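## Task

Shelf spots carry lot numbers printed on the shelf edge directly beneath them, and a number may appear at more than one spot. Bring one cardboard box from lot 451 and one from lot 434 onto the desk so that no part overhangs the desk edge. Every other cardboard box must stay on the shelf it started on. A lot missing from the storeroom is skipped. The robot must not fall over or finish leaning, or the task fails.

## Robot and tools

ROBOT. A Hello Robot Stretch 3 with one arm: a two-wheeled base (0.33 m long, 0.34 m wide, round back), a mast with a lift, and a telescoping arm that reaches out to the robot's right side. The base cannot slide sideways, so moving the gripper along the robot's forward direction means driving. The base pivots about a point midway between the wheels, 0.05 m behind its front edge. With arm retracted and wrist folded, turning sweeps a 0.28 m radius; an unfolded, level wrist reaches past that.

FRAMES. Base frame: origin on the floor between the drive wheels, x forward, y left, z up, metres. hand_pose is reported in it, at the point where closed fingertips meet. Odometry frame is the base frame where the scene began; base_odometry counts wheel turns only, so slipping shows as travel. Heading in rad, left positive. If turned_by_wheels and turned_by_imu disagree by more than 0.15 rad, believe the IMU. base_tilt is in degrees (forward and right positive), with a fixed error up to about 4 degrees.

move. One action per call. Either "base", "joints" or both (plus optional "speeds", "pace", "contact_limits"), or "servos": "reboot" alone. "base" holds exactly one key: {"translate_m": d} is a relative drive from the current spot, metres, forward positive, -3 to 3; {"rotate_rad": d} is a relative turn in place, radians, left positive, -6.4 to 6.4. "joints" is a single object of absolute targets keyed by joint name: lift_m 0 to 1.1; arm_m 0 to 0.52 (extension); wrist_yaw_rad -1.345 to 4.42 (0 along the arm, positive swings toward the front); wrist_pitch_rad -1.57 to 0.451 (0 level, negative tips fingers down); wrist_roll_rad -2.911 to 2.918; gripper_m -0.089 to 0.179 (bigger is wider; fingertip gap is 0.007 m below the value when almost shut, 0.025 m below when fully open); head_pan_rad -3.953 to 1.73 (0 ahead, positive left, -1.57 along the arm); head_tilt_rad -1.53 to 0.419 (negative down). Motions in one action start together. "pace" is "default" or "max"; "speeds" gives per-motion top speeds (same keys, plus translate_m and rotate_rad), capped at the max. The base is limited to 0.10 m/s and 0.63 rad/s unless lift_m < 0.30, arm_m < 0.03 and wrist_yaw_rad > 2.54. "contact_limits": arm_m, translate_m, rotate_rad take an effort percent (1 to 100) at which that motion halts; lift_m takes {"down": v, "up": v} in percent of extra force (below about 12 may trip in free motion). Put a limit only in the same action as its command. "blocking" false returns within about half a second while motion continues; a later move overrides only what it names. "cameras" lists head_camera, nav_camera, wrist_camera or all; [] gives none. Unknown keys make the call invalid; out-of-range values get it refused, and then your later move, wait and finished_scene calls in that reply are skipped, as they are after an uncommanded stop.

wait: seconds 0 to 10, no new command; returns early when motions settle. stop: brakes all running motions; braked ones report "stopped" and may keep pressing. zoom_image: camera plus region [x0, y0, x1, y1] in pixels of that camera's latest image, top-left origin, up to 504 by 504. finished_scene: scene is the current scene's number; the result reports success and the next task; it cannot be undone.

RESULTS. The "move" line shows done or the worst status. base_status and joint_status: done, moving, off_target (resting away from the target, maybe still pushing), stopped, contact_stop (that arm or lift goes slack until commanded again; a wheel goes slack alone, which can swing the robot), time_out (after 14 s) or torque_fault (wrist or head servo switched off; send servos reboot). on_its_own describes uncommanded behaviour; its "held at" is a target, not a reading. motor_effort is percent of max, positive toward higher values, peak in brackets; full wrist pitch reads about 45, roll about 72. lidar_m: 12 distances, sector 1 straight ahead then counter-clockwise (4 left, 7 behind, 10 right), seen in a plane 0.17 m up; "-" means nothing seen or something closer than 0.15 m. wrist_depth_mm and head_depth_mm are 7x7 grids of median depth in mm, "-" for unreadable. The "pictures" line orders the images. head_camera images arrive rotated: turn a quarter clockwise to upright; nav_camera a quarter counterclockwise. Calibration values are given in the session.

GRIPPING. Close to a value under the object's width to grasp (lower squeezes harder); open to at least 0.05 above its width to let go. Readings do not prove you hold something; look. A stall guard may loosen a hard squeeze, so resend to grip again.

CAUTIONS. Before folding the wrist over the base (yaw to 3.0) or unfolding it, set lift 0.32 to 0.95, pitch -0.4, roll near 0; folded, the lift may go to 0.25. With yaw below -0.4 keep pitch at -0.5 or lower. Wrist, head and uncapped base push without stopping. Pushing on something rigid with the gripper above about 0.45 m, or driving while holding or snagged, can tip the robot; if tilt appears, back the gripper off. Thinking time lets running moves continue. Avoid drops, releasing moving objects, slams, hard hits and heavy pushes.

Each tool is called after "Call:" as name([rows], argument=value, ...), one row to a line, values as JSON.

## Session

Call:
move(joints={"head_pan_rad":-1.2,"head_tilt_rad":-0.3}, pace="max")

Call:
move(joints={"head_pan_rad":-3.0,"head_tilt_rad":-0.3}, pace="max", cameras=["nav_camera"])

Call:
move(joints={"head_pan_rad":1.2,"head_tilt_rad":-0.3}, pace="max", cameras=["nav_camera"])

Call:
move(joints={"head_pan_rad":0,"head_tilt_rad":-0.3}, pace="max", cameras=["nav_camera"])

Scene clock: 0.97 s.
move: done
base_odometry: x=+0.000 y=+0.000 heading=+0.000
turned_by_wheels: +0.000
turned_by_imu: +0.000
base_tilt: forward=-0.3 right=-1.2
lidar_m: 0.73 0.73 0.85 1.53 2.66 1.26 1.01 1.11 1.81 1.62 1.39 0.83
head_depth_mm: 1524 1822 1920 2021 2035 1918 1565 / 1486 1476 1543 1615 1711 1826 1555 / 1690 1853 1954 2035 1989 1825 1541 / 1704 1872 1974 2051 2145 1877 1545 / 1729 1893 1984 2086 2119 1886 1530 / 1698 1884 1980 1962 1942 1861 1517 / 1489 1522 1580 1642 1718 1767 1523
base_status: not commanded
joint_positions: lift_m=+0.374 arm_m=+0.001 wrist_yaw_rad=+3.009 wrist_pitch_rad=-0.462 wrist_roll_rad=+0.000 gripper_m=+0.037 head_pan_rad=-1.233 head_tilt_rad=-0.301
joint_status: all done
measured_speeds: all 0
motor_effort: left_wheel=-0.7(0.7) right_wheel=+0.3(1.1) lift_m=+22.9(23.8) arm_m=-4.4(5.1) wrist_yaw_rad=+0.2(1.1) wrist_pitch_rad=+1.9(2.0) wrist_roll_rad=+0.2(0.3) gripper_m=+0.6(0.8) head_pan_rad=+3.1(4.7) head_tilt_rad=-2.6(8.1)
hand_pose: x=+0.0076 y=+0.0712 z=+0.3774 quat_wxyz=(+0.207, +0.697, +0.116, +0.676) (m; base frame)
wrist_depth_mm: - 139 - - - 865 - / - 151 - - - 979 - / - 167 929 - - 940 - / 845 771 203 811 809 789 768 / 701 673 211 663 656 674 674 / 604 597 126 577 128 588 577 / 520 540 288 352 503 517 505
pictures: head_camera (sideways), nav_camera (sideways), wrist_camera
camera_calibration:
head_camera: T_world_to_cam=[[-0.125056, 0.216258, -0.968294, 1.27655], [0.954553, 0.292344, -0.0579898, 0.0693173], [0.270534, -0.93154, -0.242989, 0.270167], [0, 0, 0, 1]] pos_world=[0.0203841, -0.0446571, 1.30574]
nav_camera: T_world_to_cam=[[0.10593, -0.249907, 0.962458, -1.21027], [-0.938454, -0.345133, 0.0136727, 0.0380802], [0.328759, -0.904671, -0.271086, 0.30407], [0, 0, 0, 1]] pos_world=[0.0639749, -0.0142294, 1.24674]
wrist_camera: T_world_to_cam=[[0.994963, -0.0965217, -0.0270514, 0.016197], [-0.0806635, -0.610724, -0.787724, 0.37395], [0.0595115, 0.785938, -0.615434, 0.342021], [0, 0, 0, 1]] pos_world=[-0.00630544, -0.0388635, 0.505499]

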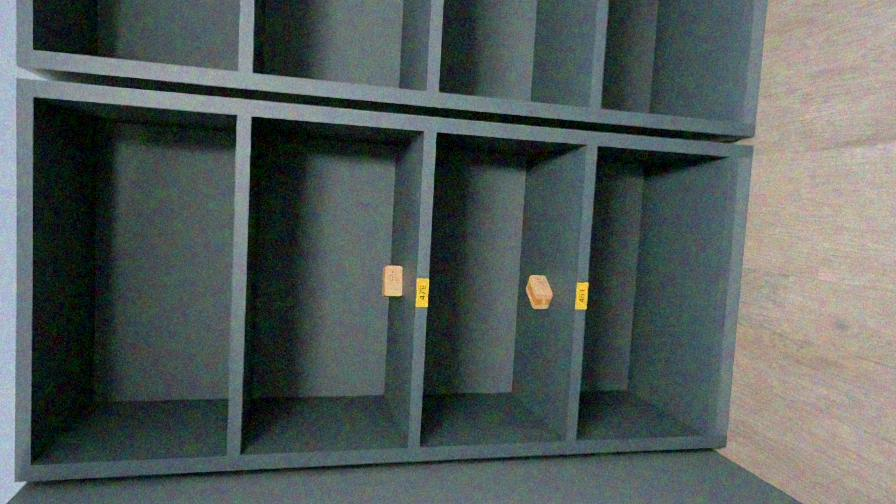

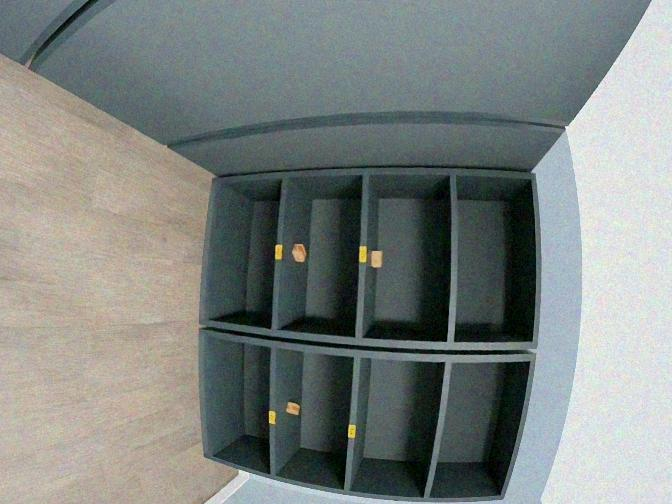

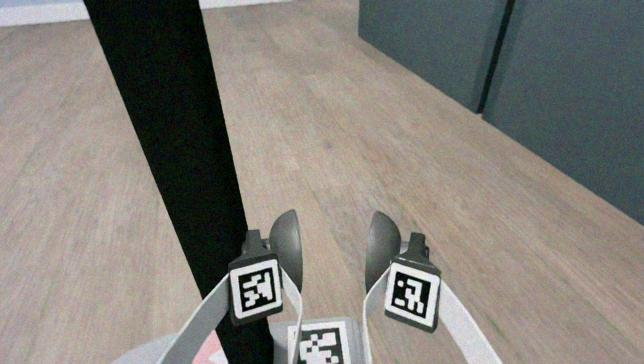

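Scene clock: 3.20 s.
move: done
base_odometry: x=+0.000 y=+0.000 heading=+0.000
turned_by_wheels: +0.000
turned_by_imu: +0.000
base_tilt: forward=-0.2 right=-1.1
lidar_m: 0.72 0.73 0.85 1.53 2.66 1.26 1.01 1.11 1.81 1.62 1.39 0.83
head_depth_mm: 1414 1474 1558 1647 1359 1019 1557 / 1406 1464 1538 1612 1339 1012 1506 / 1378 1447 1520 1606 1318 1001 1487 / 1354 1421 1501 1577 1315 958 1542 / 1354 1400 1479 1552 1303 945 1491 / 1331 1386 1462 1535 1475 939 1527 / 1308 1374 1436 1517 1596 1669 1524
base_status: not commanded
joint_positions: lift_m=+0.374 arm_m=+0.001 wrist_yaw_rad=+3.009 wrist_pitch_rad=-0.462 wrist_roll_rad=+0.000 gripper_m=+0.037 head_pan_rad=-3.008 head_tilt_rad=-0.301
joint_status: all done
measured_speeds: translate_m=+0.000 rotate_rad=+0.000 lift_m=+0.000 arm_m=+0.000 wrist_yaw_rad=+0.000 wrist_pitch_rad=+0.000 wrist_roll_rad=+0.000 head_pan_rad=+0.024 head_tilt_rad=+0.000
motor_effort: left_wheel=+0.1(1.0) right_wheel=+0.9(1.2) lift_m=+24.0(24.1) arm_m=-8.7(8.7) wrist_yaw_rad=-0.3(2.1) wrist_pitch_rad=+2.0(2.1) wrist_roll_rad=+0.1(0.3) gripper_m=+0.3(0.8) head_pan_rad=+3.6(5.1) head_tilt_rad=-2.5(6.2)
hand_pose: x=+0.0076 y=+0.0712 z=+0.3774 quat_wxyz=(+0.207, +0.697, +0.116, +0.676) (m; base frame)
wrist_depth_mm: - 139 - - - 854 - / - 150 - - - 965 - / - 167 924 - - 942 - / 840 766 204 822 803 795 773 / 704 674 212 659 659 672 669 / 600 598 126 572 129 581 569 / 526 539 287 355 507 514 507
pictures: nav_camera (sideways)
camera_calibration:
nav_camera: T_world_to_cam=[[-0.266191, -0.0529476, 0.962465, -1.20803], [-0.147303, 0.988997, 0.0136673, 0.0333072], [-0.952599, -0.138136, -0.271061, 0.311783], [0, 0, 0, 1]] pos_world=[-0.0196559, -0.0538345, 1.24674]

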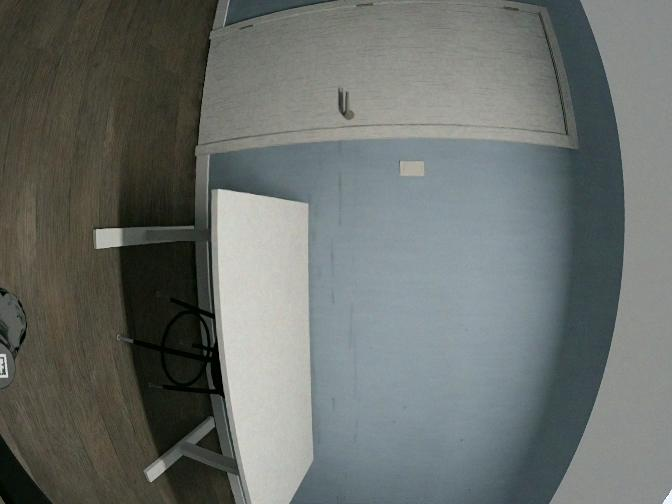

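Scene clock: 6.23 s.
move: done
base_odometry: x=+0.000 y=+0.000 heading=+0.000
turned_by_wheels: +0.000
turned_by_imu: +0.000
base_tilt: forward=-0.4 right=-1.3
lidar_m: 0.72 0.73 0.85 1.53 2.66 1.26 1.01 1.11 1.81 1.63 1.39 0.83
head_depth_mm: 754 772 795 816 838 862 890 / 842 866 891 917 944 977 1008 / 948 974 1011 1052 1083 1138 1183 / 1082 1132 1175 1222 1266 1325 1391 / 1277 1329 1393 1466 1546 1632 1527 / 2414 2496 2594 2732 2638 1909 1529 / 2309 2400 2506 2624 2638 1967 1510
base_status: not commanded
joint_positions: lift_m=+0.374 arm_m=+0.001 wrist_yaw_rad=+3.009 wrist_pitch_rad=-0.462 wrist_roll_rad=+0.000 gripper_m=+0.037 head_pan_rad=+1.208 head_tilt_rad=-0.301
joint_status: all done
measured_speeds: translate_m=+0.000 rotate_rad=+0.000 lift_m=+0.000 arm_m=+0.000 wrist_yaw_rad=+0.000 wrist_pitch_rad=+0.000 wrist_roll_rad=+0.000 head_pan_rad=-0.024 head_tilt_rad=+0.000
motor_effort: left_wheel=-0.2(0.8) right_wheel=+0.1(1.1) lift_m=+24.5(24.6) arm_m=-13.3(13.3) wrist_yaw_rad=+0.0(1.6) wrist_pitch_rad=+1.9(2.1) wrist_roll_rad=-0.1(0.3) gripper_m=+0.4(1.1) head_pan_rad=-3.4(5.7) head_tilt_rad=+0.0(5.4)
hand_pose: x=+0.0076 y=+0.0712 z=+0.3774 quat_wxyz=(+0.207, +0.697, +0.116, +0.676) (m; base frame)
wrist_depth_mm: - 138 - - - 880 - / - 151 - - - 978 - / - 167 925 - - 948 - / 832 771 204 805 810 798 761 / 697 674 212 660 660 676 661 / 602 591 126 575 128 581 576 / 527 535 286 354 504 512 510
pictures: nav_camera (sideways)
camera_calibration:
nav_camera: T_world_to_cam=[[0.0801454, 0.259323, 0.96246, -1.21013], [0.939879, -0.341234, 0.0136763, 0.0266444], [0.331971, 0.903499, -0.27108, 0.304002], [0, 0, 0, 1]] pos_world=[-0.0289761, 0.0482402, 1.24674]

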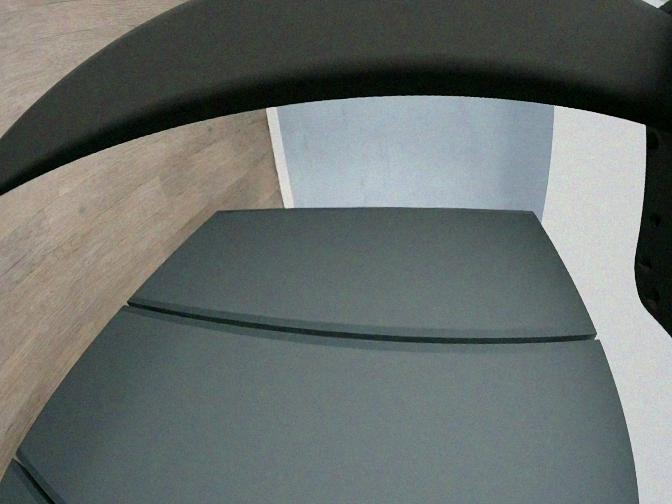

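Scene clock: 7.17 s.
move: done
base_odometry: x=+0.000 y=+0.000 heading=+0.000
turned_by_wheels: +0.000
turned_by_imu: +0.000
base_tilt: forward=-0.3 right=-1.2
lidar_m: 0.72 0.72 0.85 1.53 2.66 1.26 1.01 1.11 1.82 1.63 1.39 0.83
head_depth_mm: 689 726 766 815 864 926 995 / 669 702 741 782 833 885 951 / 645 678 716 757 800 851 903 / 632 666 695 733 784 825 876 / 609 637 668 706 743 787 834 / 592 619 647 680 716 760 805 / 576 600 628 660 693 730 772
base_status: not commanded
joint_positions: lift_m=+0.374 arm_m=+0.001 wrist_yaw_rad=+3.009 wrist_pitch_rad=-0.462 wrist_roll_rad=+0.000 gripper_m=+0.037 head_pan_rad=-0.033 head_tilt_rad=-0.301
joint_status: all done
measured_speeds: all 0
motor_effort: left_wheel=+0.2(0.5) right_wheel=+0.2(1.1) lift_m=+24.3(24.8) arm_m=-12.7(13.4) wrist_yaw_rad=+0.0(1.4) wrist_pitch_rad=+1.9(2.0) wrist_roll_rad=-0.1(0.2) gripper_m=+0.4(0.8) head_pan_rad=+2.4(5.8) head_tilt_rad=+0.3(3.2)
hand_pose: x=+0.0076 y=+0.0712 z=+0.3774 quat_wxyz=(+0.207, +0.697, +0.116, +0.676) (m; base frame)
wrist_depth_mm: - 139 - - - 853 - / - 151 - - - 977 - / - 167 917 - - 938 - / 836 766 204 815 807 800 766 / 682 678 211 661 654 672 660 / 600 597 126 570 129 577 574 / 527 539 289 354 502 511 509
pictures: nav_camera (sideways)
camera_calibration:
nav_camera: T_world_to_cam=[[0.271304, 0.00815707, 0.962459, -1.21128], [-0.0184365, -0.999737, 0.01367, 0.0324566], [0.962317, -0.0214531, -0.271082, 0.300205], [0, 0, 0, 1]] pos_world=[0.0403312, 0.0487689, 1.24674]

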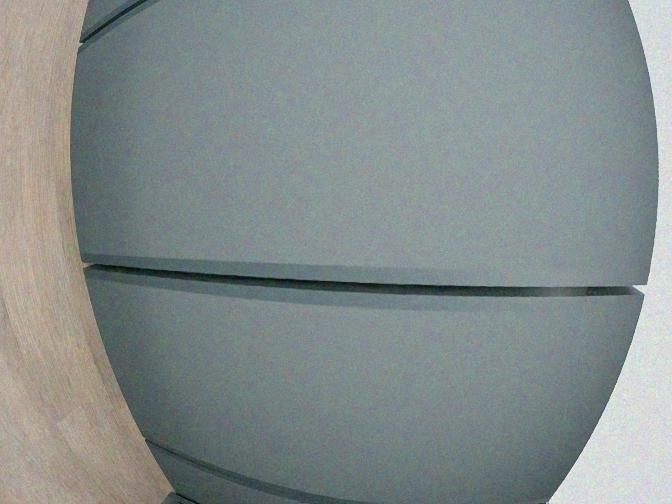

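Call:
move(joints={"head_pan_rad":-1.25,"head_tilt_rad":-0.3}, pace="max", cameras=["head_camera"])

Call:
zoom_image(camera="head_camera", region=[370, 230, 600, 330])

Call:
move(joints={"head_pan_rad":-1.75,"head_tilt_rad":-0.3}, pace="max", cameras=["head_camera"])

Call:
zoom_image(camera="head_camera", region=[370, 150, 620, 350])

Scene clock: 19.17 s.
move: done
base_odometry: x=+0.000 y=+0.000 heading=+0.000
turned_by_wheels: +0.000
turned_by_imu: +0.000
base_tilt: forward=-0.4 right=-1.3
lidar_m: 0.73 0.73 0.85 1.53 2.66 1.26 1.01 1.11 1.81 1.62 1.40 0.83
head_depth_mm: 1662 1849 1934 2037 2041 1941 1566 / 1407 1484 1929 2017 2013 1918 1542 / 1693 1843 1944 1728 1809 1823 1558 / 1704 1848 1985 2075 2116 1896 1533 / 1733 1867 1980 2081 2103 1882 1524 / 1757 1848 1981 2091 2102 1865 1534 / 1520 1620 1675 1707 1757 1829 1522
base_status: not commanded
joint_positions: lift_m=+0.374 arm_m=+0.001 wrist_yaw_rad=+3.009 wrist_pitch_rad=-0.462 wrist_roll_rad=+0.000 gripper_m=+0.037 head_pan_rad=-1.281 head_tilt_rad=-0.301
joint_status: all done
measured_speeds: all 0
motor_effort: left_wheel=-0.2(0.7) right_wheel=-0.2(1.4) lift_m=+24.2(25.4) arm_m=-12.7(13.0) wrist_yaw_rad=-0.1(1.6) wrist_pitch_rad=+2.0(2.0) wrist_roll_rad=-0.1(0.3) gripper_m=+0.6(0.8) head_pan_rad=+2.6(4.9) head_tilt_rad=+1.8(5.5)
hand_pose: x=+0.0076 y=+0.0712 z=+0.3774 quat_wxyz=(+0.207, +0.697, +0.116, +0.676) (m; base frame)
wrist_depth_mm: - 139 - - - 869 - / - 150 - - - 958 - / - 168 903 - - 935 - / 818 769 203 806 801 793 766 / 695 673 212 662 661 674 657 / 591 596 126 569 129 578 583 / 526 532 287 354 503 510 514
pictures: head_camera (sideways)
camera_calibration:
head_camera: T_world_to_cam=[[-0.114443, 0.222066, -0.968292, 1.27648], [0.967599, 0.245739, -0.0580042, 0.0692644], [0.225066, -0.943557, -0.242994, 0.270442], [0, 0, 0, 1]] pos_world=[0.0181976, -0.0453076, 1.30574]

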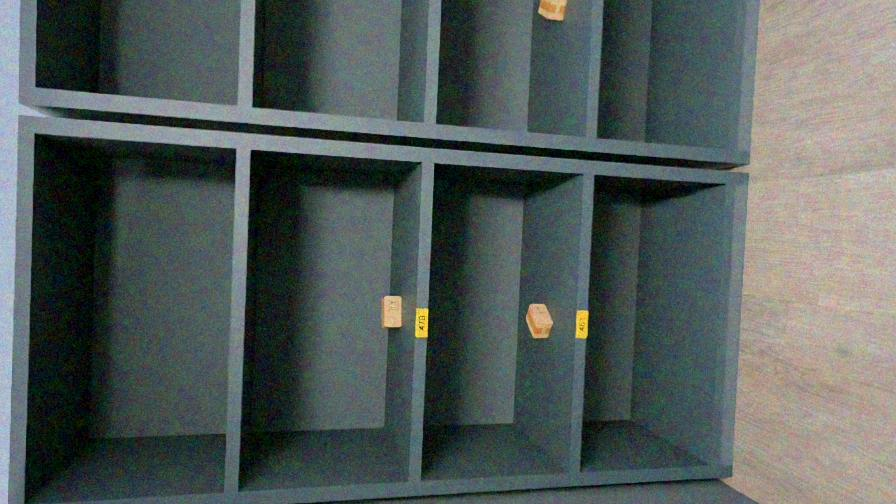

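Scaled by 2.191 from the camera's 896x504 image, which has a finer 1280x720 frame.

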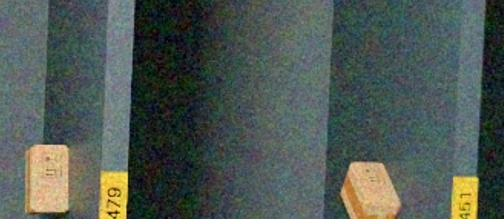

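Scene clock: 19.90 s.
move: done
base_odometry: x=+0.000 y=+0.000 heading=+0.000
turned_by_wheels: +0.000
turned_by_imu: +0.000
base_tilt: forward=-0.5 right=-1.2
lidar_m: 0.73 0.72 0.85 1.53 2.66 1.26 1.01 1.12 1.82 1.62 1.39 0.82
head_depth_mm: 1920 1985 2027 2053 2111 1989 1565 / 2152 2229 2336 2387 2440 2028 1545 / 2007 1889 1949 2050 2190 2021 1534 / 1864 2065 2193 2312 2317 1994 1531 / 1849 1965 2081 2183 2254 1908 1534 / 1740 1877 1993 2057 2076 1869 1525 / 1355 1431 1553 1562 1687 1732 1519
base_status: not commanded
joint_positions: lift_m=+0.374 arm_m=+0.001 wrist_yaw_rad=+3.009 wrist_pitch_rad=-0.462 wrist_roll_rad=+0.000 gripper_m=+0.037 head_pan_rad=-1.775 head_tilt_rad=-0.301
joint_status: all done
measured_speeds: all 0
motor_effort: left_wheel=-0.3(0.7) right_wheel=+0.5(1.1) lift_m=+25.3(25.3) arm_m=-12.6(13.0) wrist_yaw_rad=+0.1(1.4) wrist_pitch_rad=+1.8(2.0) wrist_roll_rad=-0.1(0.4) gripper_m=+0.1(0.9) head_pan_rad=+0.9(4.1) head_tilt_rad=+2.5(5.6)
hand_pose: x=+0.0076 y=+0.0712 z=+0.3774 quat_wxyz=(+0.207, +0.697, +0.116, +0.676) (m; base frame)
wrist_depth_mm: - 139 - - - 868 - / - 151 - - - 990 - / - 167 909 - - 937 - / 844 770 204 811 806 799 769 / 695 690 211 665 649 685 665 / 599 602 126 577 129 585 570 / 526 536 286 353 504 512 510
pictures: head_camera (sideways)
camera_calibration:
head_camera: T_world_to_cam=[[0.00446541, 0.249769, -0.968295, 1.27575], [0.968494, -0.242189, -0.0580057, 0.0692361], [-0.248998, -0.937529, -0.242981, 0.273388], [0, 0, 0, 1]] pos_world=[-0.00467824, -0.0455645, 1.30574]

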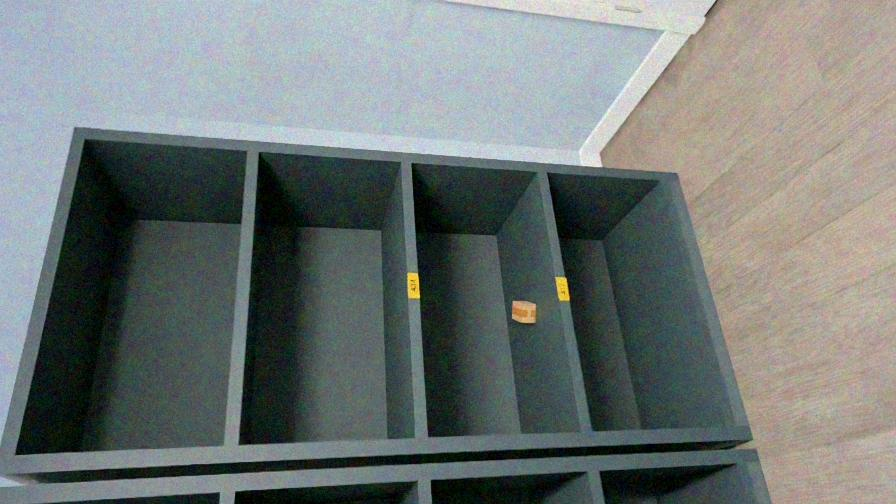

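Scaled by 2.016 from the camera's 896x504 image, which has a finer 1280x720 frame.

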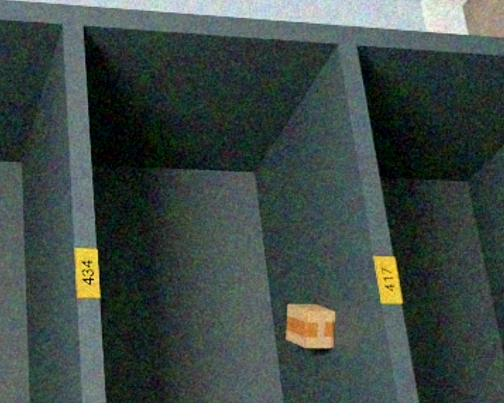

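Call:
move(base={"rotate_rad":-1.13}, joints={"lift_m":0.57}, pace="max", cameras=[])

Call:
move(base={"translate_m":1.062}, pace="max", cameras=[])

Call:
move(base={"rotate_rad":1.362}, joints={"head_pan_rad":-1.57,"head_tilt_rad":-0.6}, pace="max", cameras=[])

Call:
move(joints={"wrist_yaw_rad":0,"gripper_m":0.179}, pace="max")

Call:
zoom_image(camera="head_camera", region=[300, 0, 804, 504])

Scene clock: 62.00 s.
move: done
base_odometry: x=+0.000 y=+0.000 heading=-1.130
turned_by_wheels: -1.130
turned_by_imu: -1.110
base_tilt: forward=-0.2 right=-1.1
lidar_m: 1.58 0.86 0.73 0.73 0.82 1.35 2.66 1.25 1.01 1.11 1.74 1.62
head_depth_mm: 1345 1405 1468 1546 1355 931 1546 / 1339 1410 1472 1547 1340 964 1511 / 1345 1409 1479 1543 1324 957 1540 / 1350 1410 1480 1561 1311 955 1445 / 1345 1414 1484 1560 1598 948 1535 / 1354 1415 1488 1565 1642 1747 1527 / 1337 1409 1475 1544 1631 1748 1519
base_status: done
joint_positions: lift_m=+0.570 arm_m=+0.001 wrist_yaw_rad=+3.009 wrist_pitch_rad=-0.463 wrist_roll_rad=+0.000 gripper_m=+0.037 head_pan_rad=-1.750 head_tilt_rad=-0.300
joint_status: all done
measured_speeds: all 0
motor_effort: left_wheel=+8.3(12.2) right_wheel=-10.4(13.9) lift_m=+30.2(33.2) arm_m=-13.5(13.5) wrist_yaw_rad=+0.6(1.6) wrist_pitch_rad=+2.1(2.2) wrist_roll_rad=+0.0(0.3) gripper_m=+0.5(1.0) head_pan_rad=+3.0(4.0) head_tilt_rad=+5.2(6.4)
hand_pose: x=+0.0076 y=+0.0711 z=+0.5728 quat_wxyz=(+0.208, +0.697, +0.117, +0.676) (m; base frame)
wrist_depth_mm: - 138 - - - - - / - 151 161 - - - - / - 166 175 - - - - / - - 198 - 981 - - / 976 961 211 922 929 937 891 / 834 820 126 794 129 820 792 / 738 752 287 721 702 707 703
pictures: none
No camera images: "cameras" was empty.

Scene clock: 73.60 s.
move: done
base_odometry: x=+0.454 y=-0.960 heading=-1.129
turned_by_wheels: +0.000
turned_by_imu: +0.000
base_tilt: forward=-0.3 right=-1.2
lidar_m: 0.94 0.59 0.50 0.50 0.56 0.93 3.66 1.67 1.77 1.46 0.71 0.75
head_depth_mm: 1521 1590 1678 1745 1867 1944 1558 / 1512 1596 1679 1760 1863 1929 1554 / 1528 1611 1673 1767 1854 1928 1549 / 1537 1602 1678 1772 1865 1927 1543 / 1538 1608 1676 1765 1860 1923 1531 / 1565 1633 1703 1804 1899 1942 1527 / 1561 1633 1713 1803 1895 1892 1518
base_status: done
joint_positions: lift_m=+0.570 arm_m=+0.001 wrist_yaw_rad=+3.009 wrist_pitch_rad=-0.463 wrist_roll_rad=+0.000 gripper_m=+0.037 head_pan_rad=-1.750 head_tilt_rad=-0.300
joint_status: not commanded
measured_speeds: all 0
motor_effort: left_wheel=+8.3(13.2) right_wheel=+1.0(10.3) lift_m=+24.0(30.3) arm_m=-10.9(13.5) wrist_yaw_rad=+0.2(2.1) wrist_pitch_rad=+2.1(2.2) wrist_roll_rad=-0.2(0.4) gripper_m=+0.7(1.1) head_pan_rad=+2.1(3.7) head_tilt_rad=+4.0(6.1)
hand_pose: x=+0.0076 y=+0.0711 z=+0.5728 quat_wxyz=(+0.208, +0.697, +0.117, +0.676) (m; base frame)
wrist_depth_mm: - 138 - - - 472 461 / - 150 162 - - 520 - / - 166 176 - - - - / - 186 192 - 658 - - / 922 - 210 149 159 - - / 821 822 126 770 128 790 764 / 738 739 287 721 694 713 700
pictures: none
No camera images: "cameras" was empty.

Scene clock: 76.70 s.
move: done
base_odometry: x=+0.454 y=-0.960 heading=+0.232
turned_by_wheels: +1.362
turned_by_imu: +1.341
base_tilt: forward=-0.4 right=-1.3
lidar_m: 0.50 0.52 0.70 1.92 1.86 1.67 1.77 1.46 0.71 1.04 0.71 0.52
head_depth_mm: 848 929 922 709 1033 937 1091 / 848 934 909 702 1098 937 1170 / 847 932 898 691 1093 929 1164 / 846 933 800 683 1086 923 1153 / 846 930 819 678 1078 917 1150 / 848 927 860 1158 1072 911 1146 / 848 928 845 1156 1062 933 1141
base_status: done
joint_positions: lift_m=+0.570 arm_m=+0.001 wrist_yaw_rad=+3.009 wrist_pitch_rad=-0.463 wrist_roll_rad=+0.000 gripper_m=+0.037 head_pan_rad=-1.568 head_tilt_rad=-0.601
joint_status: all done
measured_speeds: all 0
motor_effort: left_wheel=-8.6(13.6) right_wheel=+8.9(12.8) lift_m=+24.8(25.3) arm_m=-12.2(13.6) wrist_yaw_rad=+0.3(1.9) wrist_pitch_rad=+2.1(2.2) wrist_roll_rad=+0.0(0.3) gripper_m=+0.4(0.9) head_pan_rad=-3.4(5.0) head_tilt_rad=-3.2(7.3)
hand_pose: x=+0.0076 y=+0.0711 z=+0.5728 quat_wxyz=(+0.208, +0.697, +0.117, +0.676) (m; base frame)
wrist_depth_mm: - 138 - - - - - / - 151 - - - - - / - 167 - - - - - / - - 203 - - - - / 957 965 211 922 908 945 - / 821 826 126 793 129 804 - / 723 736 287 716 698 708 -
pictures: none
No camera images: "cameras" was empty.

Scene clock: 78.67 s.
move: done
base_odometry: x=+0.454 y=-0.960 heading=+0.232
turned_by_wheels: +0.000
turned_by_imu: +0.000
base_tilt: forward=-0.2 right=-1.0
lidar_m: 0.50 0.52 0.70 1.91 1.85 1.67 1.76 1.47 0.72 1.04 0.71 0.52
head_depth_mm: 849 931 924 708 1029 939 1091 / 845 930 908 699 1105 935 1171 / 850 932 896 694 1094 927 1164 / 846 931 801 685 1088 922 1158 / 847 930 815 676 1076 915 1149 / 843 928 855 1161 1071 914 1147 / 848 925 843 1162 1064 933 1138
base_status: not commanded
joint_positions: lift_m=+0.570 arm_m=+0.001 wrist_yaw_rad=+0.003 wrist_pitch_rad=-0.463 wrist_roll_rad=+0.000 gripper_m=+0.179 head_pan_rad=-1.570 head_tilt_rad=-0.601
joint_status: all done
measured_speeds: all 0
motor_effort: left_wheel=-8.3(8.7) right_wheel=+8.5(9.7) lift_m=+25.0(25.7) arm_m=-12.1(13.2) wrist_yaw_rad=-3.1(7.5) wrist_pitch_rad=+2.1(2.1) wrist_roll_rad=-0.2(0.3) gripper_m=+0.8(84.0) head_pan_rad=-2.8(3.8) head_tilt_rad=-2.8(4.5)
hand_pose: x=-0.0208 y=-0.3641 z=+0.5728 quat_wxyz=(+0.689, +0.163, -0.688, -0.161) (m; base frame)
wrist_depth_mm: - - - 489 - - - / - - - - - - - / - - - - - - - / - - - - - - - / - 142 - - - 814 - / - 126 - - - - - / - 688 681 - - - 105
pictures: head_camera (sideways), nav_camera (sideways), wrist_camera
camera_calibration:
head_camera: T_world_to_cam=[[-0.0467691, 0.520651, -0.852487, 1.12492], [0.997503, -0.020863, -0.0674669, 0.0813355], [-0.0529122, -0.853514, -0.518376, 0.63051], [0, 0, 0, 1]] pos_world=[0.00484073, -0.0458456, 1.29131]
nav_camera: T_world_to_cam=[[0.0175702, -0.543182, 0.839431, -1.04931], [-0.999786, -0.0186924, 0.00883101, 0.044826], [0.0108942, -0.839407, -0.543395, 0.660328], [0, 0, 0, 1]] pos_world=[0.0560593, -0.0148477, 1.23925]
wrist_camera: T_world_to_cam=[[-0.998882, -0.0387491, -0.0270623, -0.0128077], [-0.0025994, 0.616754, -0.787151, 0.707944], [0.0471922, -0.786201, -0.616166, 0.233844], [0, 0, 0, 1]] pos_world=[-0.0219888, -0.253276, 0.701]

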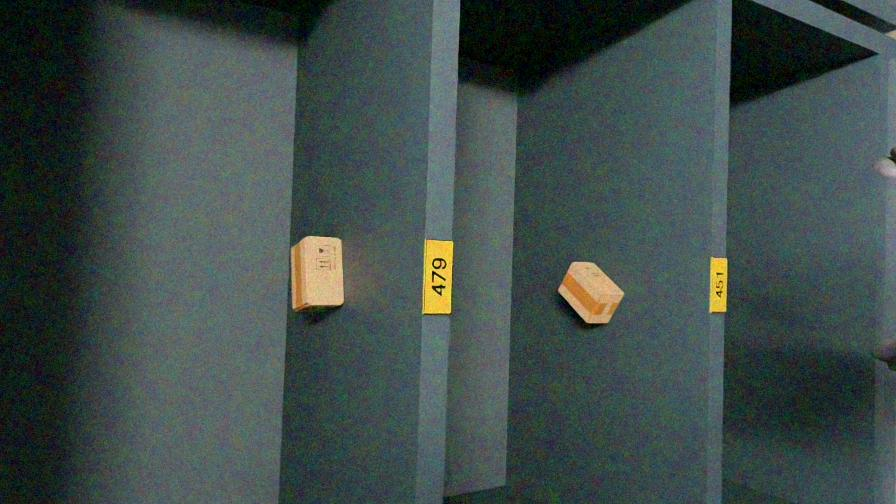

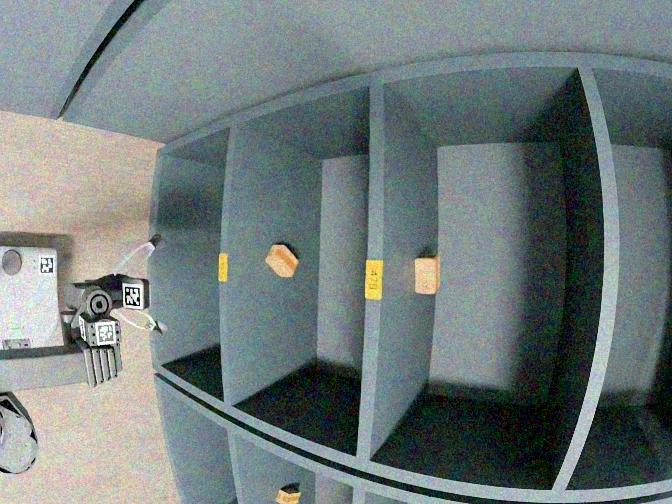

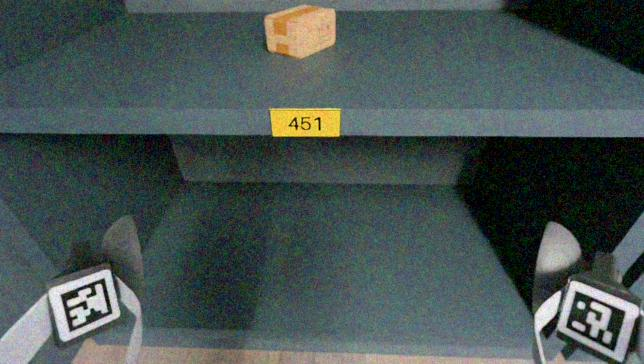

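Scaled by 1.000.

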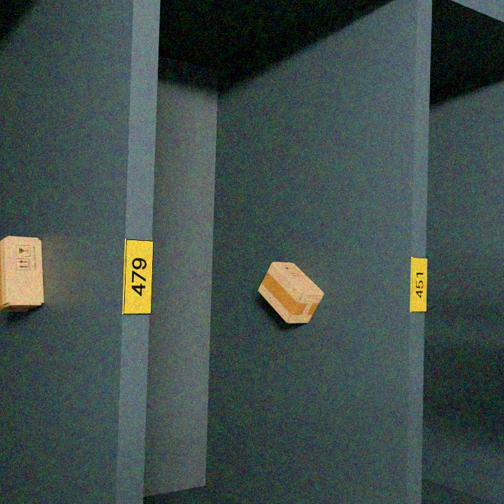

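Call:
move(base={"translate_m":0.14}, joints={"lift_m":0.61,"wrist_yaw_rad":-0.38,"wrist_pitch_rad":-0.45,"arm_m":0.1}, cameras=["wrist_camera"])

Scene clock: 122.77 s.
move: done
base_odometry: x=+0.590 y=-0.928 heading=+0.232
turned_by_wheels: +0.000
turned_by_imu: -0.001
base_tilt: forward=-0.4 right=-1.2
lidar_m: 0.36 0.37 0.51 1.39 1.95 1.78 1.91 0.84 0.80 1.04 0.51 0.37
head_depth_mm: 851 931 923 707 1109 935 1171 / 849 932 909 700 1100 939 1144 / 845 932 804 691 1057 930 522 / 849 932 885 684 1089 917 677 / 843 929 868 676 1084 916 1145 / 847 930 858 1146 1069 910 1152 / 822 863 791 788 920 883 1043
base_status: done
joint_positions: lift_m=+0.610 arm_m=+0.100 wrist_yaw_rad=-0.377 wrist_pitch_rad=-0.463 wrist_roll_rad=+0.000 gripper_m=+0.179 head_pan_rad=-1.570 head_tilt_rad=-0.601
joint_status: all done
measured_speeds: all 0
motor_effort: left_wheel=+5.9(8.6) right_wheel=+4.2(12.4) lift_m=+23.3(33.4) arm_m=+12.9(14.8) wrist_yaw_rad=-3.4(6.2) wrist_pitch_rad=+2.0(4.2) wrist_roll_rad=-0.2(0.3) gripper_m=+0.8(1.0) head_pan_rad=-2.9(3.8) head_tilt_rad=+0.3(1.6)
hand_pose: x=-0.1020 y=-0.4480 z=+0.6127 quat_wxyz=(+0.646, +0.031, -0.706, -0.289) (m; base frame)
wrist_depth_mm: - - - - - - - / - - 438 - - - - / - - - - - - 439 / 328 323 322 - - - 526 / 294 300 318 - 898 - 565 / - 126 - - - 744 - / - - - - - 722 105
pictures: wrist_camera
camera_calibration:
wrist_camera: T_world_to_cam=[[-0.941918, 0.334753, -0.0270393, 0.0771927], [0.226601, 0.574046, -0.786844, 0.794908], [-0.247877, -0.747269, -0.61656, 0.183834], [0, 0, 0, 1]] pos_world=[-0.0618495, -0.34478, 0.7409]

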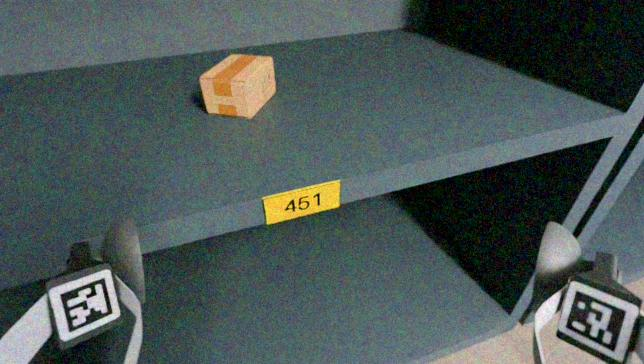

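Call:
move(joints={"lift_m":0.582}, cameras=[])

Call:
move(joints={"arm_m":0.40}, contact_limits={"arm_m":32}, cameras=["wrist_camera"])

Scene clock: 138.00 s.
move: done
base_odometry: x=+0.590 y=-0.928 heading=+0.232
turned_by_wheels: +0.000
turned_by_imu: +0.000
base_tilt: forward=-0.4 right=-1.1
lidar_m: 0.36 0.37 0.51 1.39 1.95 1.78 1.91 0.84 0.80 1.04 0.51 0.37
head_depth_mm: 845 937 924 707 1111 941 1174 / 847 929 909 700 1103 931 1168 / 847 931 804 692 1060 927 1141 / 846 931 884 683 1082 920 1100 / 845 932 872 677 1078 916 1149 / 846 932 856 1148 1069 909 1141 / 827 861 792 786 915 882 1045
base_status: not commanded
joint_positions: lift_m=+0.582 arm_m=+0.100 wrist_yaw_rad=-0.377 wrist_pitch_rad=-0.463 wrist_roll_rad=+0.000 gripper_m=+0.179 head_pan_rad=-1.570 head_tilt_rad=-0.601
joint_status: all done
measured_speeds: all 0
motor_effort: left_wheel=+5.7(6.0) right_wheel=+4.6(5.3) lift_m=+23.1(25.1) arm_m=+9.8(11.6) wrist_yaw_rad=-3.3(4.3) wrist_pitch_rad=+2.1(2.1) wrist_roll_rad=-0.1(0.2) gripper_m=+0.6(1.0) head_pan_rad=-2.8(3.4) head_tilt_rad=+2.6(3.1)
hand_pose: x=-0.1020 y=-0.4480 z=+0.5847 quat_wxyz=(+0.646, +0.031, -0.706, -0.289) (m; base frame)
wrist_depth_mm: - - 447 - - - - / - - 408 - - - 436 / - - - - - - - / 294 293 303 - 990 - 522 / 269 271 - - - - 569 / - 126 - - - - - / - - - - 684 698 105
pictures: none
No camera images: "cameras" was empty.

Scene clock: 141.43 s.
move: done
base_odometry: x=+0.590 y=-0.928 heading=+0.232
turned_by_wheels: +0.000
turned_by_imu: +0.000
base_tilt: forward=-0.3 right=-1.1
lidar_m: 0.36 0.37 0.51 1.38 1.94 1.79 1.91 0.85 0.80 1.04 0.51 0.37
head_depth_mm: 846 933 923 707 1111 941 1176 / 847 930 906 701 1101 931 1117 / 849 932 806 694 1061 627 1114 / 844 929 884 683 1081 869 1158 / 845 930 869 675 1079 917 1148 / 845 929 857 1147 1070 908 1143 / 825 860 791 786 918 880 1040
base_status: not commanded
joint_positions: lift_m=+0.582 arm_m=+0.400 wrist_yaw_rad=-0.377 wrist_pitch_rad=-0.463 wrist_roll_rad=+0.000 gripper_m=+0.179 head_pan_rad=-1.570 head_tilt_rad=-0.600
joint_status: all done
measured_speeds: all 0
motor_effort: left_wheel=+5.4(6.0) right_wheel=+4.9(5.6) lift_m=+28.4(28.7) arm_m=+13.1(14.9) wrist_yaw_rad=-3.8(4.4) wrist_pitch_rad=+2.0(2.1) wrist_roll_rad=-0.2(0.3) gripper_m=+0.6(1.1) head_pan_rad=-2.1(3.2) head_tilt_rad=+3.5(4.2)
contact_limits: arm_m 32 (drawing in: default 31, maximum 55; extending or still: default 40, maximum 69)
hand_pose: x=-0.1020 y=-0.7480 z=+0.5847 quat_wxyz=(+0.646, +0.031, -0.706, -0.289) (m; base frame)
wrist_depth_mm: 317 334 - - - - - / 336 - - - - - - / - 330 - - - 320 326 / 293 291 288 212 284 281 278 / 245 235 185 179 239 239 237 / - 141 202 191 206 199 - / 176 180 184 182 181 180 105
pictures: wrist_camera
camera_calibration:
wrist_camera: T_world_to_cam=[[-0.941897, 0.334807, -0.0271141, 0.176951], [0.22669, 0.574014, -0.786841, 0.945073], [-0.247876, -0.74727, -0.61656, -0.0576106], [0, 0, 0, 1]] pos_world=[-0.0618495, -0.644781, 0.7129]

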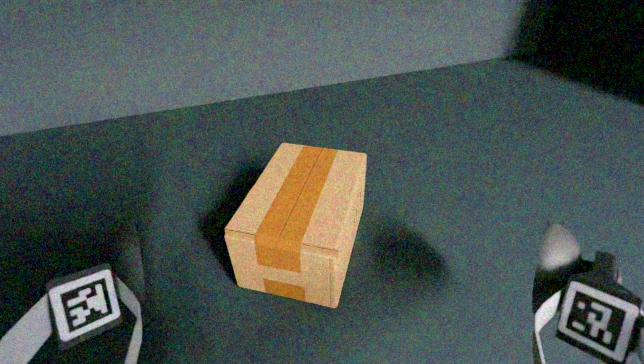

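Call:
move(joints={"arm_m":0.465}, contact_limits={"arm_m":32}, cameras=["wrist_camera"])

Scene clock: 148.87 s.
move: done
base_odometry: x=+0.590 y=-0.928 heading=+0.232
turned_by_wheels: +0.000
turned_by_imu: +0.000
base_tilt: forward=-0.3 right=-1.2
lidar_m: 0.36 0.37 0.51 1.38 1.95 1.79 1.90 0.85 0.80 1.04 0.51 0.37
head_depth_mm: 848 933 927 708 1114 938 1175 / 848 931 913 699 1099 911 1118 / 845 930 809 691 757 624 1108 / 847 931 885 684 757 896 1155 / 845 930 870 675 1081 917 1148 / 845 928 861 1145 1066 908 1147 / 825 864 794 790 918 877 1043
base_status: not commanded
joint_positions: lift_m=+0.582 arm_m=+0.465 wrist_yaw_rad=-0.377 wrist_pitch_rad=-0.463 wrist_roll_rad=+0.000 gripper_m=+0.179 head_pan_rad=-1.570 head_tilt_rad=-0.600
joint_status: all done
measured_speeds: all 0
motor_effort: left_wheel=+5.5(6.1) right_wheel=+4.5(5.2) lift_m=+30.0(31.1) arm_m=+12.6(15.8) wrist_yaw_rad=-3.2(4.3) wrist_pitch_rad=+2.0(2.1) wrist_roll_rad=+0.0(0.3) gripper_m=+0.9(1.1) head_pan_rad=-2.2(2.9) head_tilt_rad=+3.5(4.5)
contact_limits: arm_m 32 (drawing in: default 31, maximum 55; extending or still: default 40, maximum 69)
hand_pose: x=-0.1020 y=-0.8130 z=+0.5847 quat_wxyz=(+0.646, +0.031, -0.706, -0.289) (m; base frame)
wrist_depth_mm: 265 285 306 329 - - 439 / 286 305 329 - - - 460 / 307 327 328 323 320 317 325 / 291 290 289 285 283 281 278 / 245 236 241 172 224 236 242 / - 141 208 149 156 199 - / 176 179 179 130 173 181 107
pictures: wrist_camera
camera_calibration:
wrist_camera: T_world_to_cam=[[-0.941897, 0.334807, -0.0271141, 0.198713], [0.22669, 0.574014, -0.786841, 0.982384], [-0.247876, -0.74727, -0.61656, -0.106183], [0, 0, 0, 1]] pos_world=[-0.0618495, -0.709781, 0.7129]

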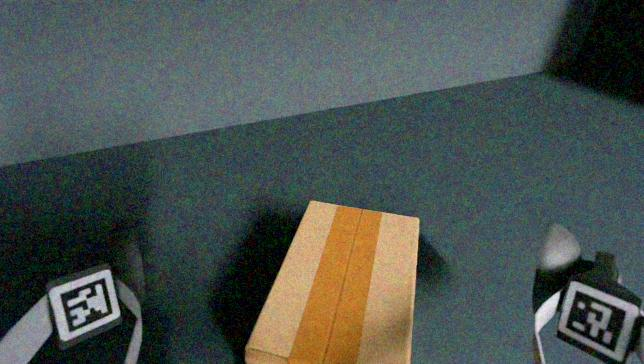

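Call:
move(joints={"lift_m":0.568}, contact_limits={"lift_m":{"down":15}}, cameras=[])

Call:
move(joints={"gripper_m":0.02}, cameras=["wrist_camera"])

Call:
move(joints={"lift_m":0.64}, cameras=[])

Call:
move(joints={"arm_m":0.0,"head_pan_rad":-3.14,"head_tilt_rad":-0.3}, speeds={"arm_m":0.25})

Scene clock: 157.97 s.
move: done
base_odometry: x=+0.590 y=-0.928 heading=+0.232
turned_by_wheels: +0.000
turned_by_imu: +0.000
base_tilt: forward=-0.4 right=-1.1
lidar_m: 0.36 0.37 0.51 1.38 1.94 1.78 1.91 0.84 0.80 1.04 0.51 0.37
head_depth_mm: 852 933 925 708 1107 941 1181 / 848 935 907 699 1108 932 1121 / 848 929 807 693 987 642 1110 / 843 931 883 683 849 897 1155 / 843 929 875 678 1079 914 1149 / 846 926 855 1151 1070 908 1147 / 825 864 793 787 914 879 1040
base_status: not commanded
joint_positions: lift_m=+0.568 arm_m=+0.465 wrist_yaw_rad=-0.377 wrist_pitch_rad=-0.463 wrist_roll_rad=+0.000 gripper_m=+0.179 head_pan_rad=-1.570 head_tilt_rad=-0.600
joint_status: all done
measured_speeds: all 0
motor_effort: left_wheel=+5.7(5.9) right_wheel=+4.5(5.0) lift_m=+24.9(26.7) arm_m=+5.4(6.8) wrist_yaw_rad=-4.1(4.4) wrist_pitch_rad=+2.0(2.1) wrist_roll_rad=+0.1(0.3) gripper_m=+0.7(1.0) head_pan_rad=-1.8(2.4) head_tilt_rad=+3.3(4.0)
contact_limits: arm_m 32 (drawing in: default 31, maximum 55; extending or still: default 40, maximum 69); lift_m down 15 (down: maximum 72; up: maximum 65)
hand_pose: x=-0.1020 y=-0.8130 z=+0.5707 quat_wxyz=(+0.646, +0.031, -0.706, -0.289) (m; base frame)
wrist_depth_mm: 265 284 307 330 - - 441 / 288 307 327 - - - - / 304 317 315 310 308 305 313 / 271 266 264 262 262 258 257 / 225 223 223 153 206 219 224 / 122 182 192 136 139 188 187 / 162 165 161 116 122 166 105
pictures: none
No camera images: "cameras" was empty.

Scene clock: 160.10 s.
move: done
base_odometry: x=+0.590 y=-0.928 heading=+0.232
turned_by_wheels: +0.000
turned_by_imu: +0.000
base_tilt: forward=-0.3 right=-1.2
lidar_m: 0.36 0.37 0.51 1.38 1.94 1.79 1.91 0.84 0.80 1.04 0.51 0.37
head_depth_mm: 847 934 928 708 1113 939 1171 / 848 931 911 700 1103 933 1115 / 848 932 808 692 1021 640 1104 / 847 931 884 683 849 892 1159 / 845 931 872 674 1077 913 1156 / 845 930 858 1145 1071 912 1144 / 823 862 796 788 916 880 1043
base_status: not commanded
joint_positions: lift_m=+0.568 arm_m=+0.465 wrist_yaw_rad=-0.379 wrist_pitch_rad=-0.448 wrist_roll_rad=+0.000 gripper_m=+0.021 head_pan_rad=-1.570 head_tilt_rad=-0.600
joint_status: all done
measured_speeds: all 0
motor_effort: left_wheel=+5.3(6.2) right_wheel=+4.6(5.2) lift_m=+23.0(31.0) arm_m=+0.2(5.2) wrist_yaw_rad=-2.1(4.0) wrist_pitch_rad=-0.8(2.1) wrist_roll_rad=+0.1(0.3) gripper_m=-15.9(88.0) head_pan_rad=-1.9(2.5) head_tilt_rad=+2.1(3.6)
contact_limits: arm_m 32 (drawing in: default 31, maximum 55; extending or still: default 40, maximum 69); lift_m down 15 (down: maximum 72; up: maximum 65)
hand_pose: x=-0.1031 y=-0.8148 z=+0.5740 quat_wxyz=(+0.648, +0.025, -0.706, -0.284) (m; base frame)
wrist_depth_mm: 265 284 305 329 - - 439 / 286 304 329 - - - - / 305 322 326 320 308 315 313 / 279 275 276 272 271 268 267 / 231 232 216 158 158 225 223 / 199 198 129 140 128 193 192 / 174 99 164 120 125 120 169
pictures: wrist_camera
camera_calibration:
wrist_camera: T_world_to_cam=[[-0.941468, 0.33606, -0.0265091, 0.198588], [0.223221, 0.562557, -0.796054, 0.970781], [-0.252609, -0.755377, -0.604644, -0.12829], [0, 0, 0, 1]] pos_world=[-0.0621413, -0.709764, 0.700489]

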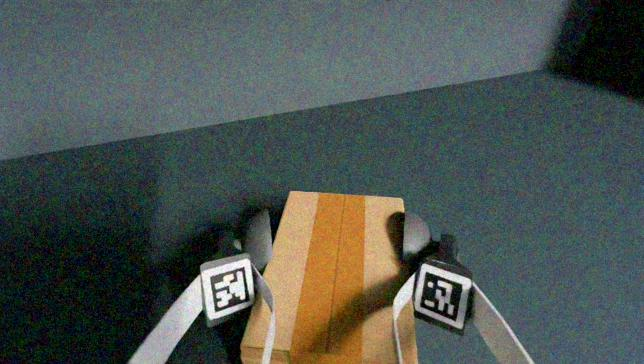

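Scene clock: 161.60 s.
move: done
base_odometry: x=+0.590 y=-0.928 heading=+0.232
turned_by_wheels: +0.000
turned_by_imu: +0.000
base_tilt: forward=-0.4 right=-1.2
lidar_m: 0.36 0.37 0.51 1.38 1.94 1.78 1.91 0.84 0.80 1.04 0.51 0.37
head_depth_mm: 848 928 926 709 1112 942 1170 / 847 928 914 701 1103 907 429 / 845 931 807 691 692 873 1134 / 847 926 885 686 722 918 1154 / 844 928 871 675 1079 918 1152 / 843 930 858 1141 1069 909 1142 / 822 861 792 786 917 882 1041
base_status: not commanded
joint_positions: lift_m=+0.640 arm_m=+0.465 wrist_yaw_rad=-0.379 wrist_pitch_rad=-0.470 wrist_roll_rad=+0.000 gripper_m=+0.021 head_pan_rad=-1.570 head_tilt_rad=-0.600
joint_status: all done
measured_speeds: all 0
motor_effort: left_wheel=+4.9(5.7) right_wheel=+4.1(5.0) lift_m=+31.5(35.5) arm_m=-2.3(2.9) wrist_yaw_rad=-1.9(3.2) wrist_pitch_rad=+3.1(3.5) wrist_roll_rad=-0.3(0.3) gripper_m=-15.7(16.2) head_pan_rad=-1.7(2.2) head_tilt_rad=+2.3(3.6)
contact_limits: arm_m 32 (drawing in: default 31, maximum 55; extending or still: default 40, maximum 69)
hand_pose: x=-0.1020 y=-0.8120 z=+0.6412 quat_wxyz=(+0.645, +0.033, -0.706, -0.292) (m; base frame)
wrist_depth_mm: 264 286 308 329 - - 447 / 288 308 330 - - - 481 / 308 331 - - - - - / 329 - - 180 - - - / 320 319 158 158 158 309 309 / 277 275 128 141 128 269 268 / 243 98 230 121 124 228 236
pictures: none
No camera images: "cameras" was empty.

Scene clock: 165.53 s.
move: done
base_odometry: x=+0.590 y=-0.928 heading=+0.232
turned_by_wheels: +0.000
turned_by_imu: +0.000
base_tilt: forward=-0.4 right=-1.2
lidar_m: 0.36 0.37 0.51 1.38 1.94 1.79 1.91 0.85 0.80 1.04 0.51 0.37
head_depth_mm: 1674 1762 1836 1937 2045 2050 1554 / 1665 1746 1829 1942 2038 2036 1554 / 1656 1732 1842 1913 2027 2040 1556 / 1649 1737 1813 1913 2018 2009 1547 / 1646 1733 1812 1916 2025 2001 1526 / 1668 1749 1828 1926 2011 1995 1530 / 1667 1744 1829 1921 2050 1910 1518
base_status: not commanded
joint_positions: lift_m=+0.640 arm_m=+0.001 wrist_yaw_rad=-0.379 wrist_pitch_rad=-0.471 wrist_roll_rad=+0.000 gripper_m=+0.021 head_pan_rad=-3.141 head_tilt_rad=-0.300
joint_status: all done
measured_speeds: all 0
motor_effort: left_wheel=+5.3(6.0) right_wheel=+4.0(5.4) lift_m=+25.7(31.8) arm_m=-12.7(14.5) wrist_yaw_rad=-1.3(3.5) wrist_pitch_rad=+3.3(3.4) wrist_roll_rad=+0.0(0.3) gripper_m=-16.0(16.2) head_pan_rad=+3.5(5.1) head_tilt_rad=-2.5(9.0)
hand_pose: x=-0.1020 y=-0.3475 z=+0.6411 quat_wxyz=(+0.645, +0.033, -0.706, -0.292) (m; base frame)
wrist_depth_mm: - - - - 790 - 465 / - - - - - - 524 / - - - - - - - / - - - - - 646 - / - - 156 158 153 725 - / - - 128 141 128 833 887 / - - 120 121 124 748 764
pictures: head_camera (sideways), nav_camera (sideways), wrist_camera
camera_calibration:
head_camera: T_world_to_cam=[[0.244543, 0.0465212, -0.968522, 1.27454], [-0.0397981, -0.997525, -0.057963, 0.0753192], [-0.968821, 0.0527198, -0.242087, 0.276586], [0, 0, 0, 1]] pos_world=[-0.0407201, 0.00125796, 1.30574]
nav_camera: T_world_to_cam=[[-0.269971, -0.0173276, 0.962713, -1.20838], [-0.0153636, 0.999788, 0.0136865, 0.0324777], [-0.962746, -0.0110958, -0.27018, 0.310795], [0, 0, 0, 1]] pos_world=[-0.0265121, -0.0499606, 1.24685]
wrist_camera: T_world_to_cam=[[-0.941234, 0.336648, -0.0273202, 0.0451769], [0.229786, 0.57897, -0.782299, 0.758669], [-0.247542, -0.742604, -0.622303, 0.281799], [0, 0, 0, 1]] pos_world=[-0.0620521, -0.245191, 0.770105]

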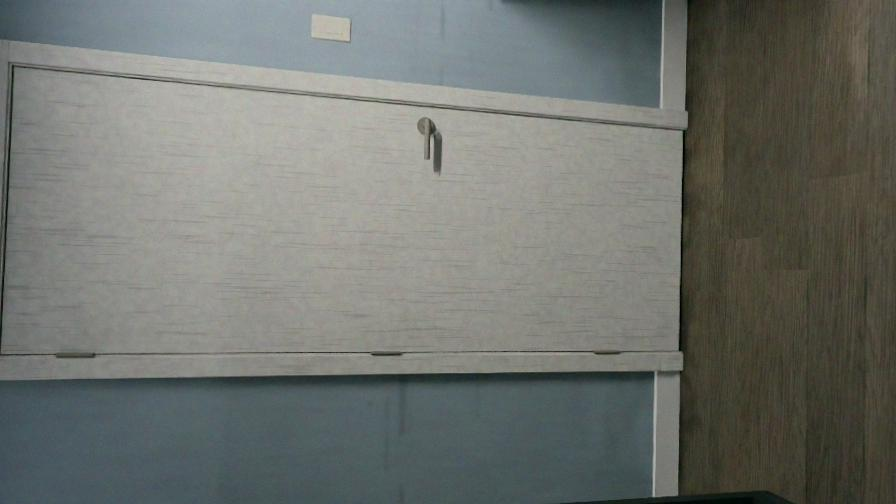

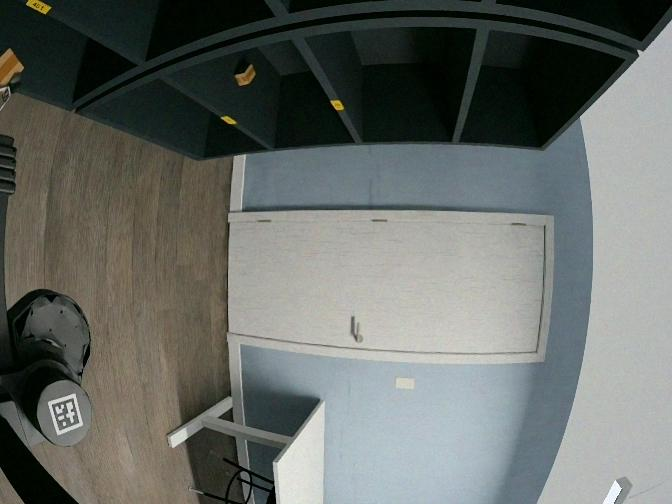

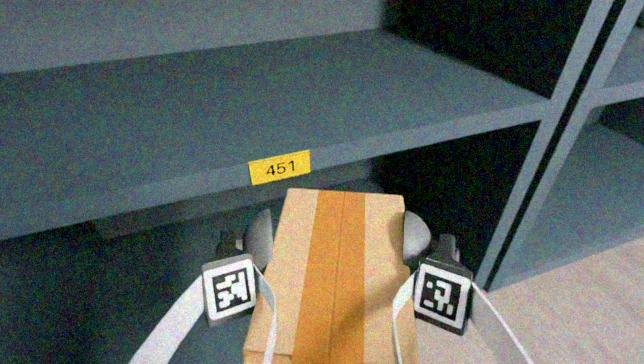

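Call:
move(joints={"head_pan_rad":-3.75,"head_tilt_rad":-0.35}, pace="max", cameras=["head_camera","nav_camera"])

Scene clock: 178.63 s.
move: done
base_odometry: x=+0.590 y=-0.928 heading=+0.232
turned_by_wheels: +0.000
turned_by_imu: +0.000
base_tilt: forward=-0.3 right=-1.1
lidar_m: 0.36 0.37 0.51 1.38 1.95 1.78 1.91 0.84 0.80 1.04 0.51 0.37
head_depth_mm: 2597 2822 3108 2643 2669 1987 - / 2416 2583 2783 2247 2541 1888 1476 / 2212 2353 2535 2018 2488 1892 1471 / 2037 2166 2298 1980 2452 1838 1462 / 1901 2008 2140 2169 2307 1874 1470 / 1785 1870 1971 2097 2210 1843 1455 / 1668 1740 1844 1924 2042 1846 1452
base_status: not commanded
joint_positions: lift_m=+0.640 arm_m=+0.001 wrist_yaw_rad=-0.379 wrist_pitch_rad=-0.471 wrist_roll_rad=+0.000 gripper_m=+0.021 head_pan_rad=-3.762 head_tilt_rad=-0.352
joint_status: all done
measured_speeds: all 0
motor_effort: left_wheel=+4.9(5.6) right_wheel=+4.3(5.3) lift_m=+24.0(24.3) arm_m=-12.3(12.8) wrist_yaw_rad=-2.2(2.6) wrist_pitch_rad=+3.4(3.5) wrist_roll_rad=-0.2(0.3) gripper_m=-15.2(15.9) head_pan_rad=-0.9(4.3) head_tilt_rad=-3.3(5.8)
hand_pose: x=-0.1020 y=-0.3475 z=+0.6411 quat_wxyz=(+0.645, +0.033, -0.706, -0.292) (m; base frame)
wrist_depth_mm: - - - - 782 - 472 / - - - - - - 528 / - - - - - - - / - - - - - 652 - / - - 156 158 153 715 - / - - 129 141 128 837 891 / - - 120 121 124 767 778
pictures: head_camera (sideways), nav_camera (sideways)
camera_calibration:
head_camera: T_world_to_cam=[[0.266571, -0.133671, -0.954501, 1.2561], [-0.610826, -0.789486, -0.0600281, 0.0815118], [-0.745541, 0.599036, -0.292104, 0.3403], [0, 0, 0, 1]] pos_world=[-0.0313428, 0.0284052, 1.30324]
nav_camera: T_world_to_cam=[[-0.269963, 0.17206, 0.947373, -1.18836], [0.569202, 0.822097, 0.012892, 0.0298719], [-0.776614, 0.542727, -0.319873, 0.374279], [0, 0, 0, 1]] pos_world=[-0.0471463, -0.0232195, 1.24516]

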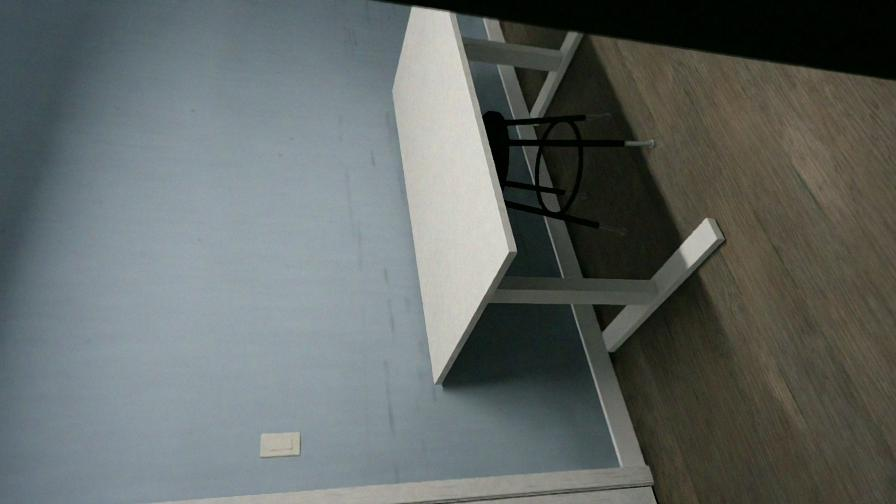

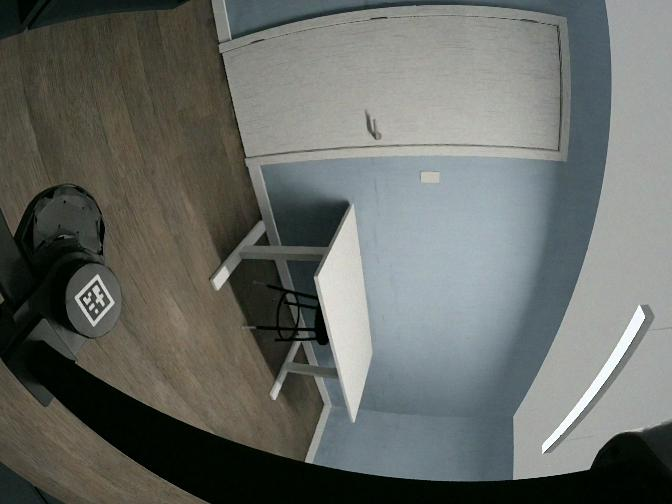

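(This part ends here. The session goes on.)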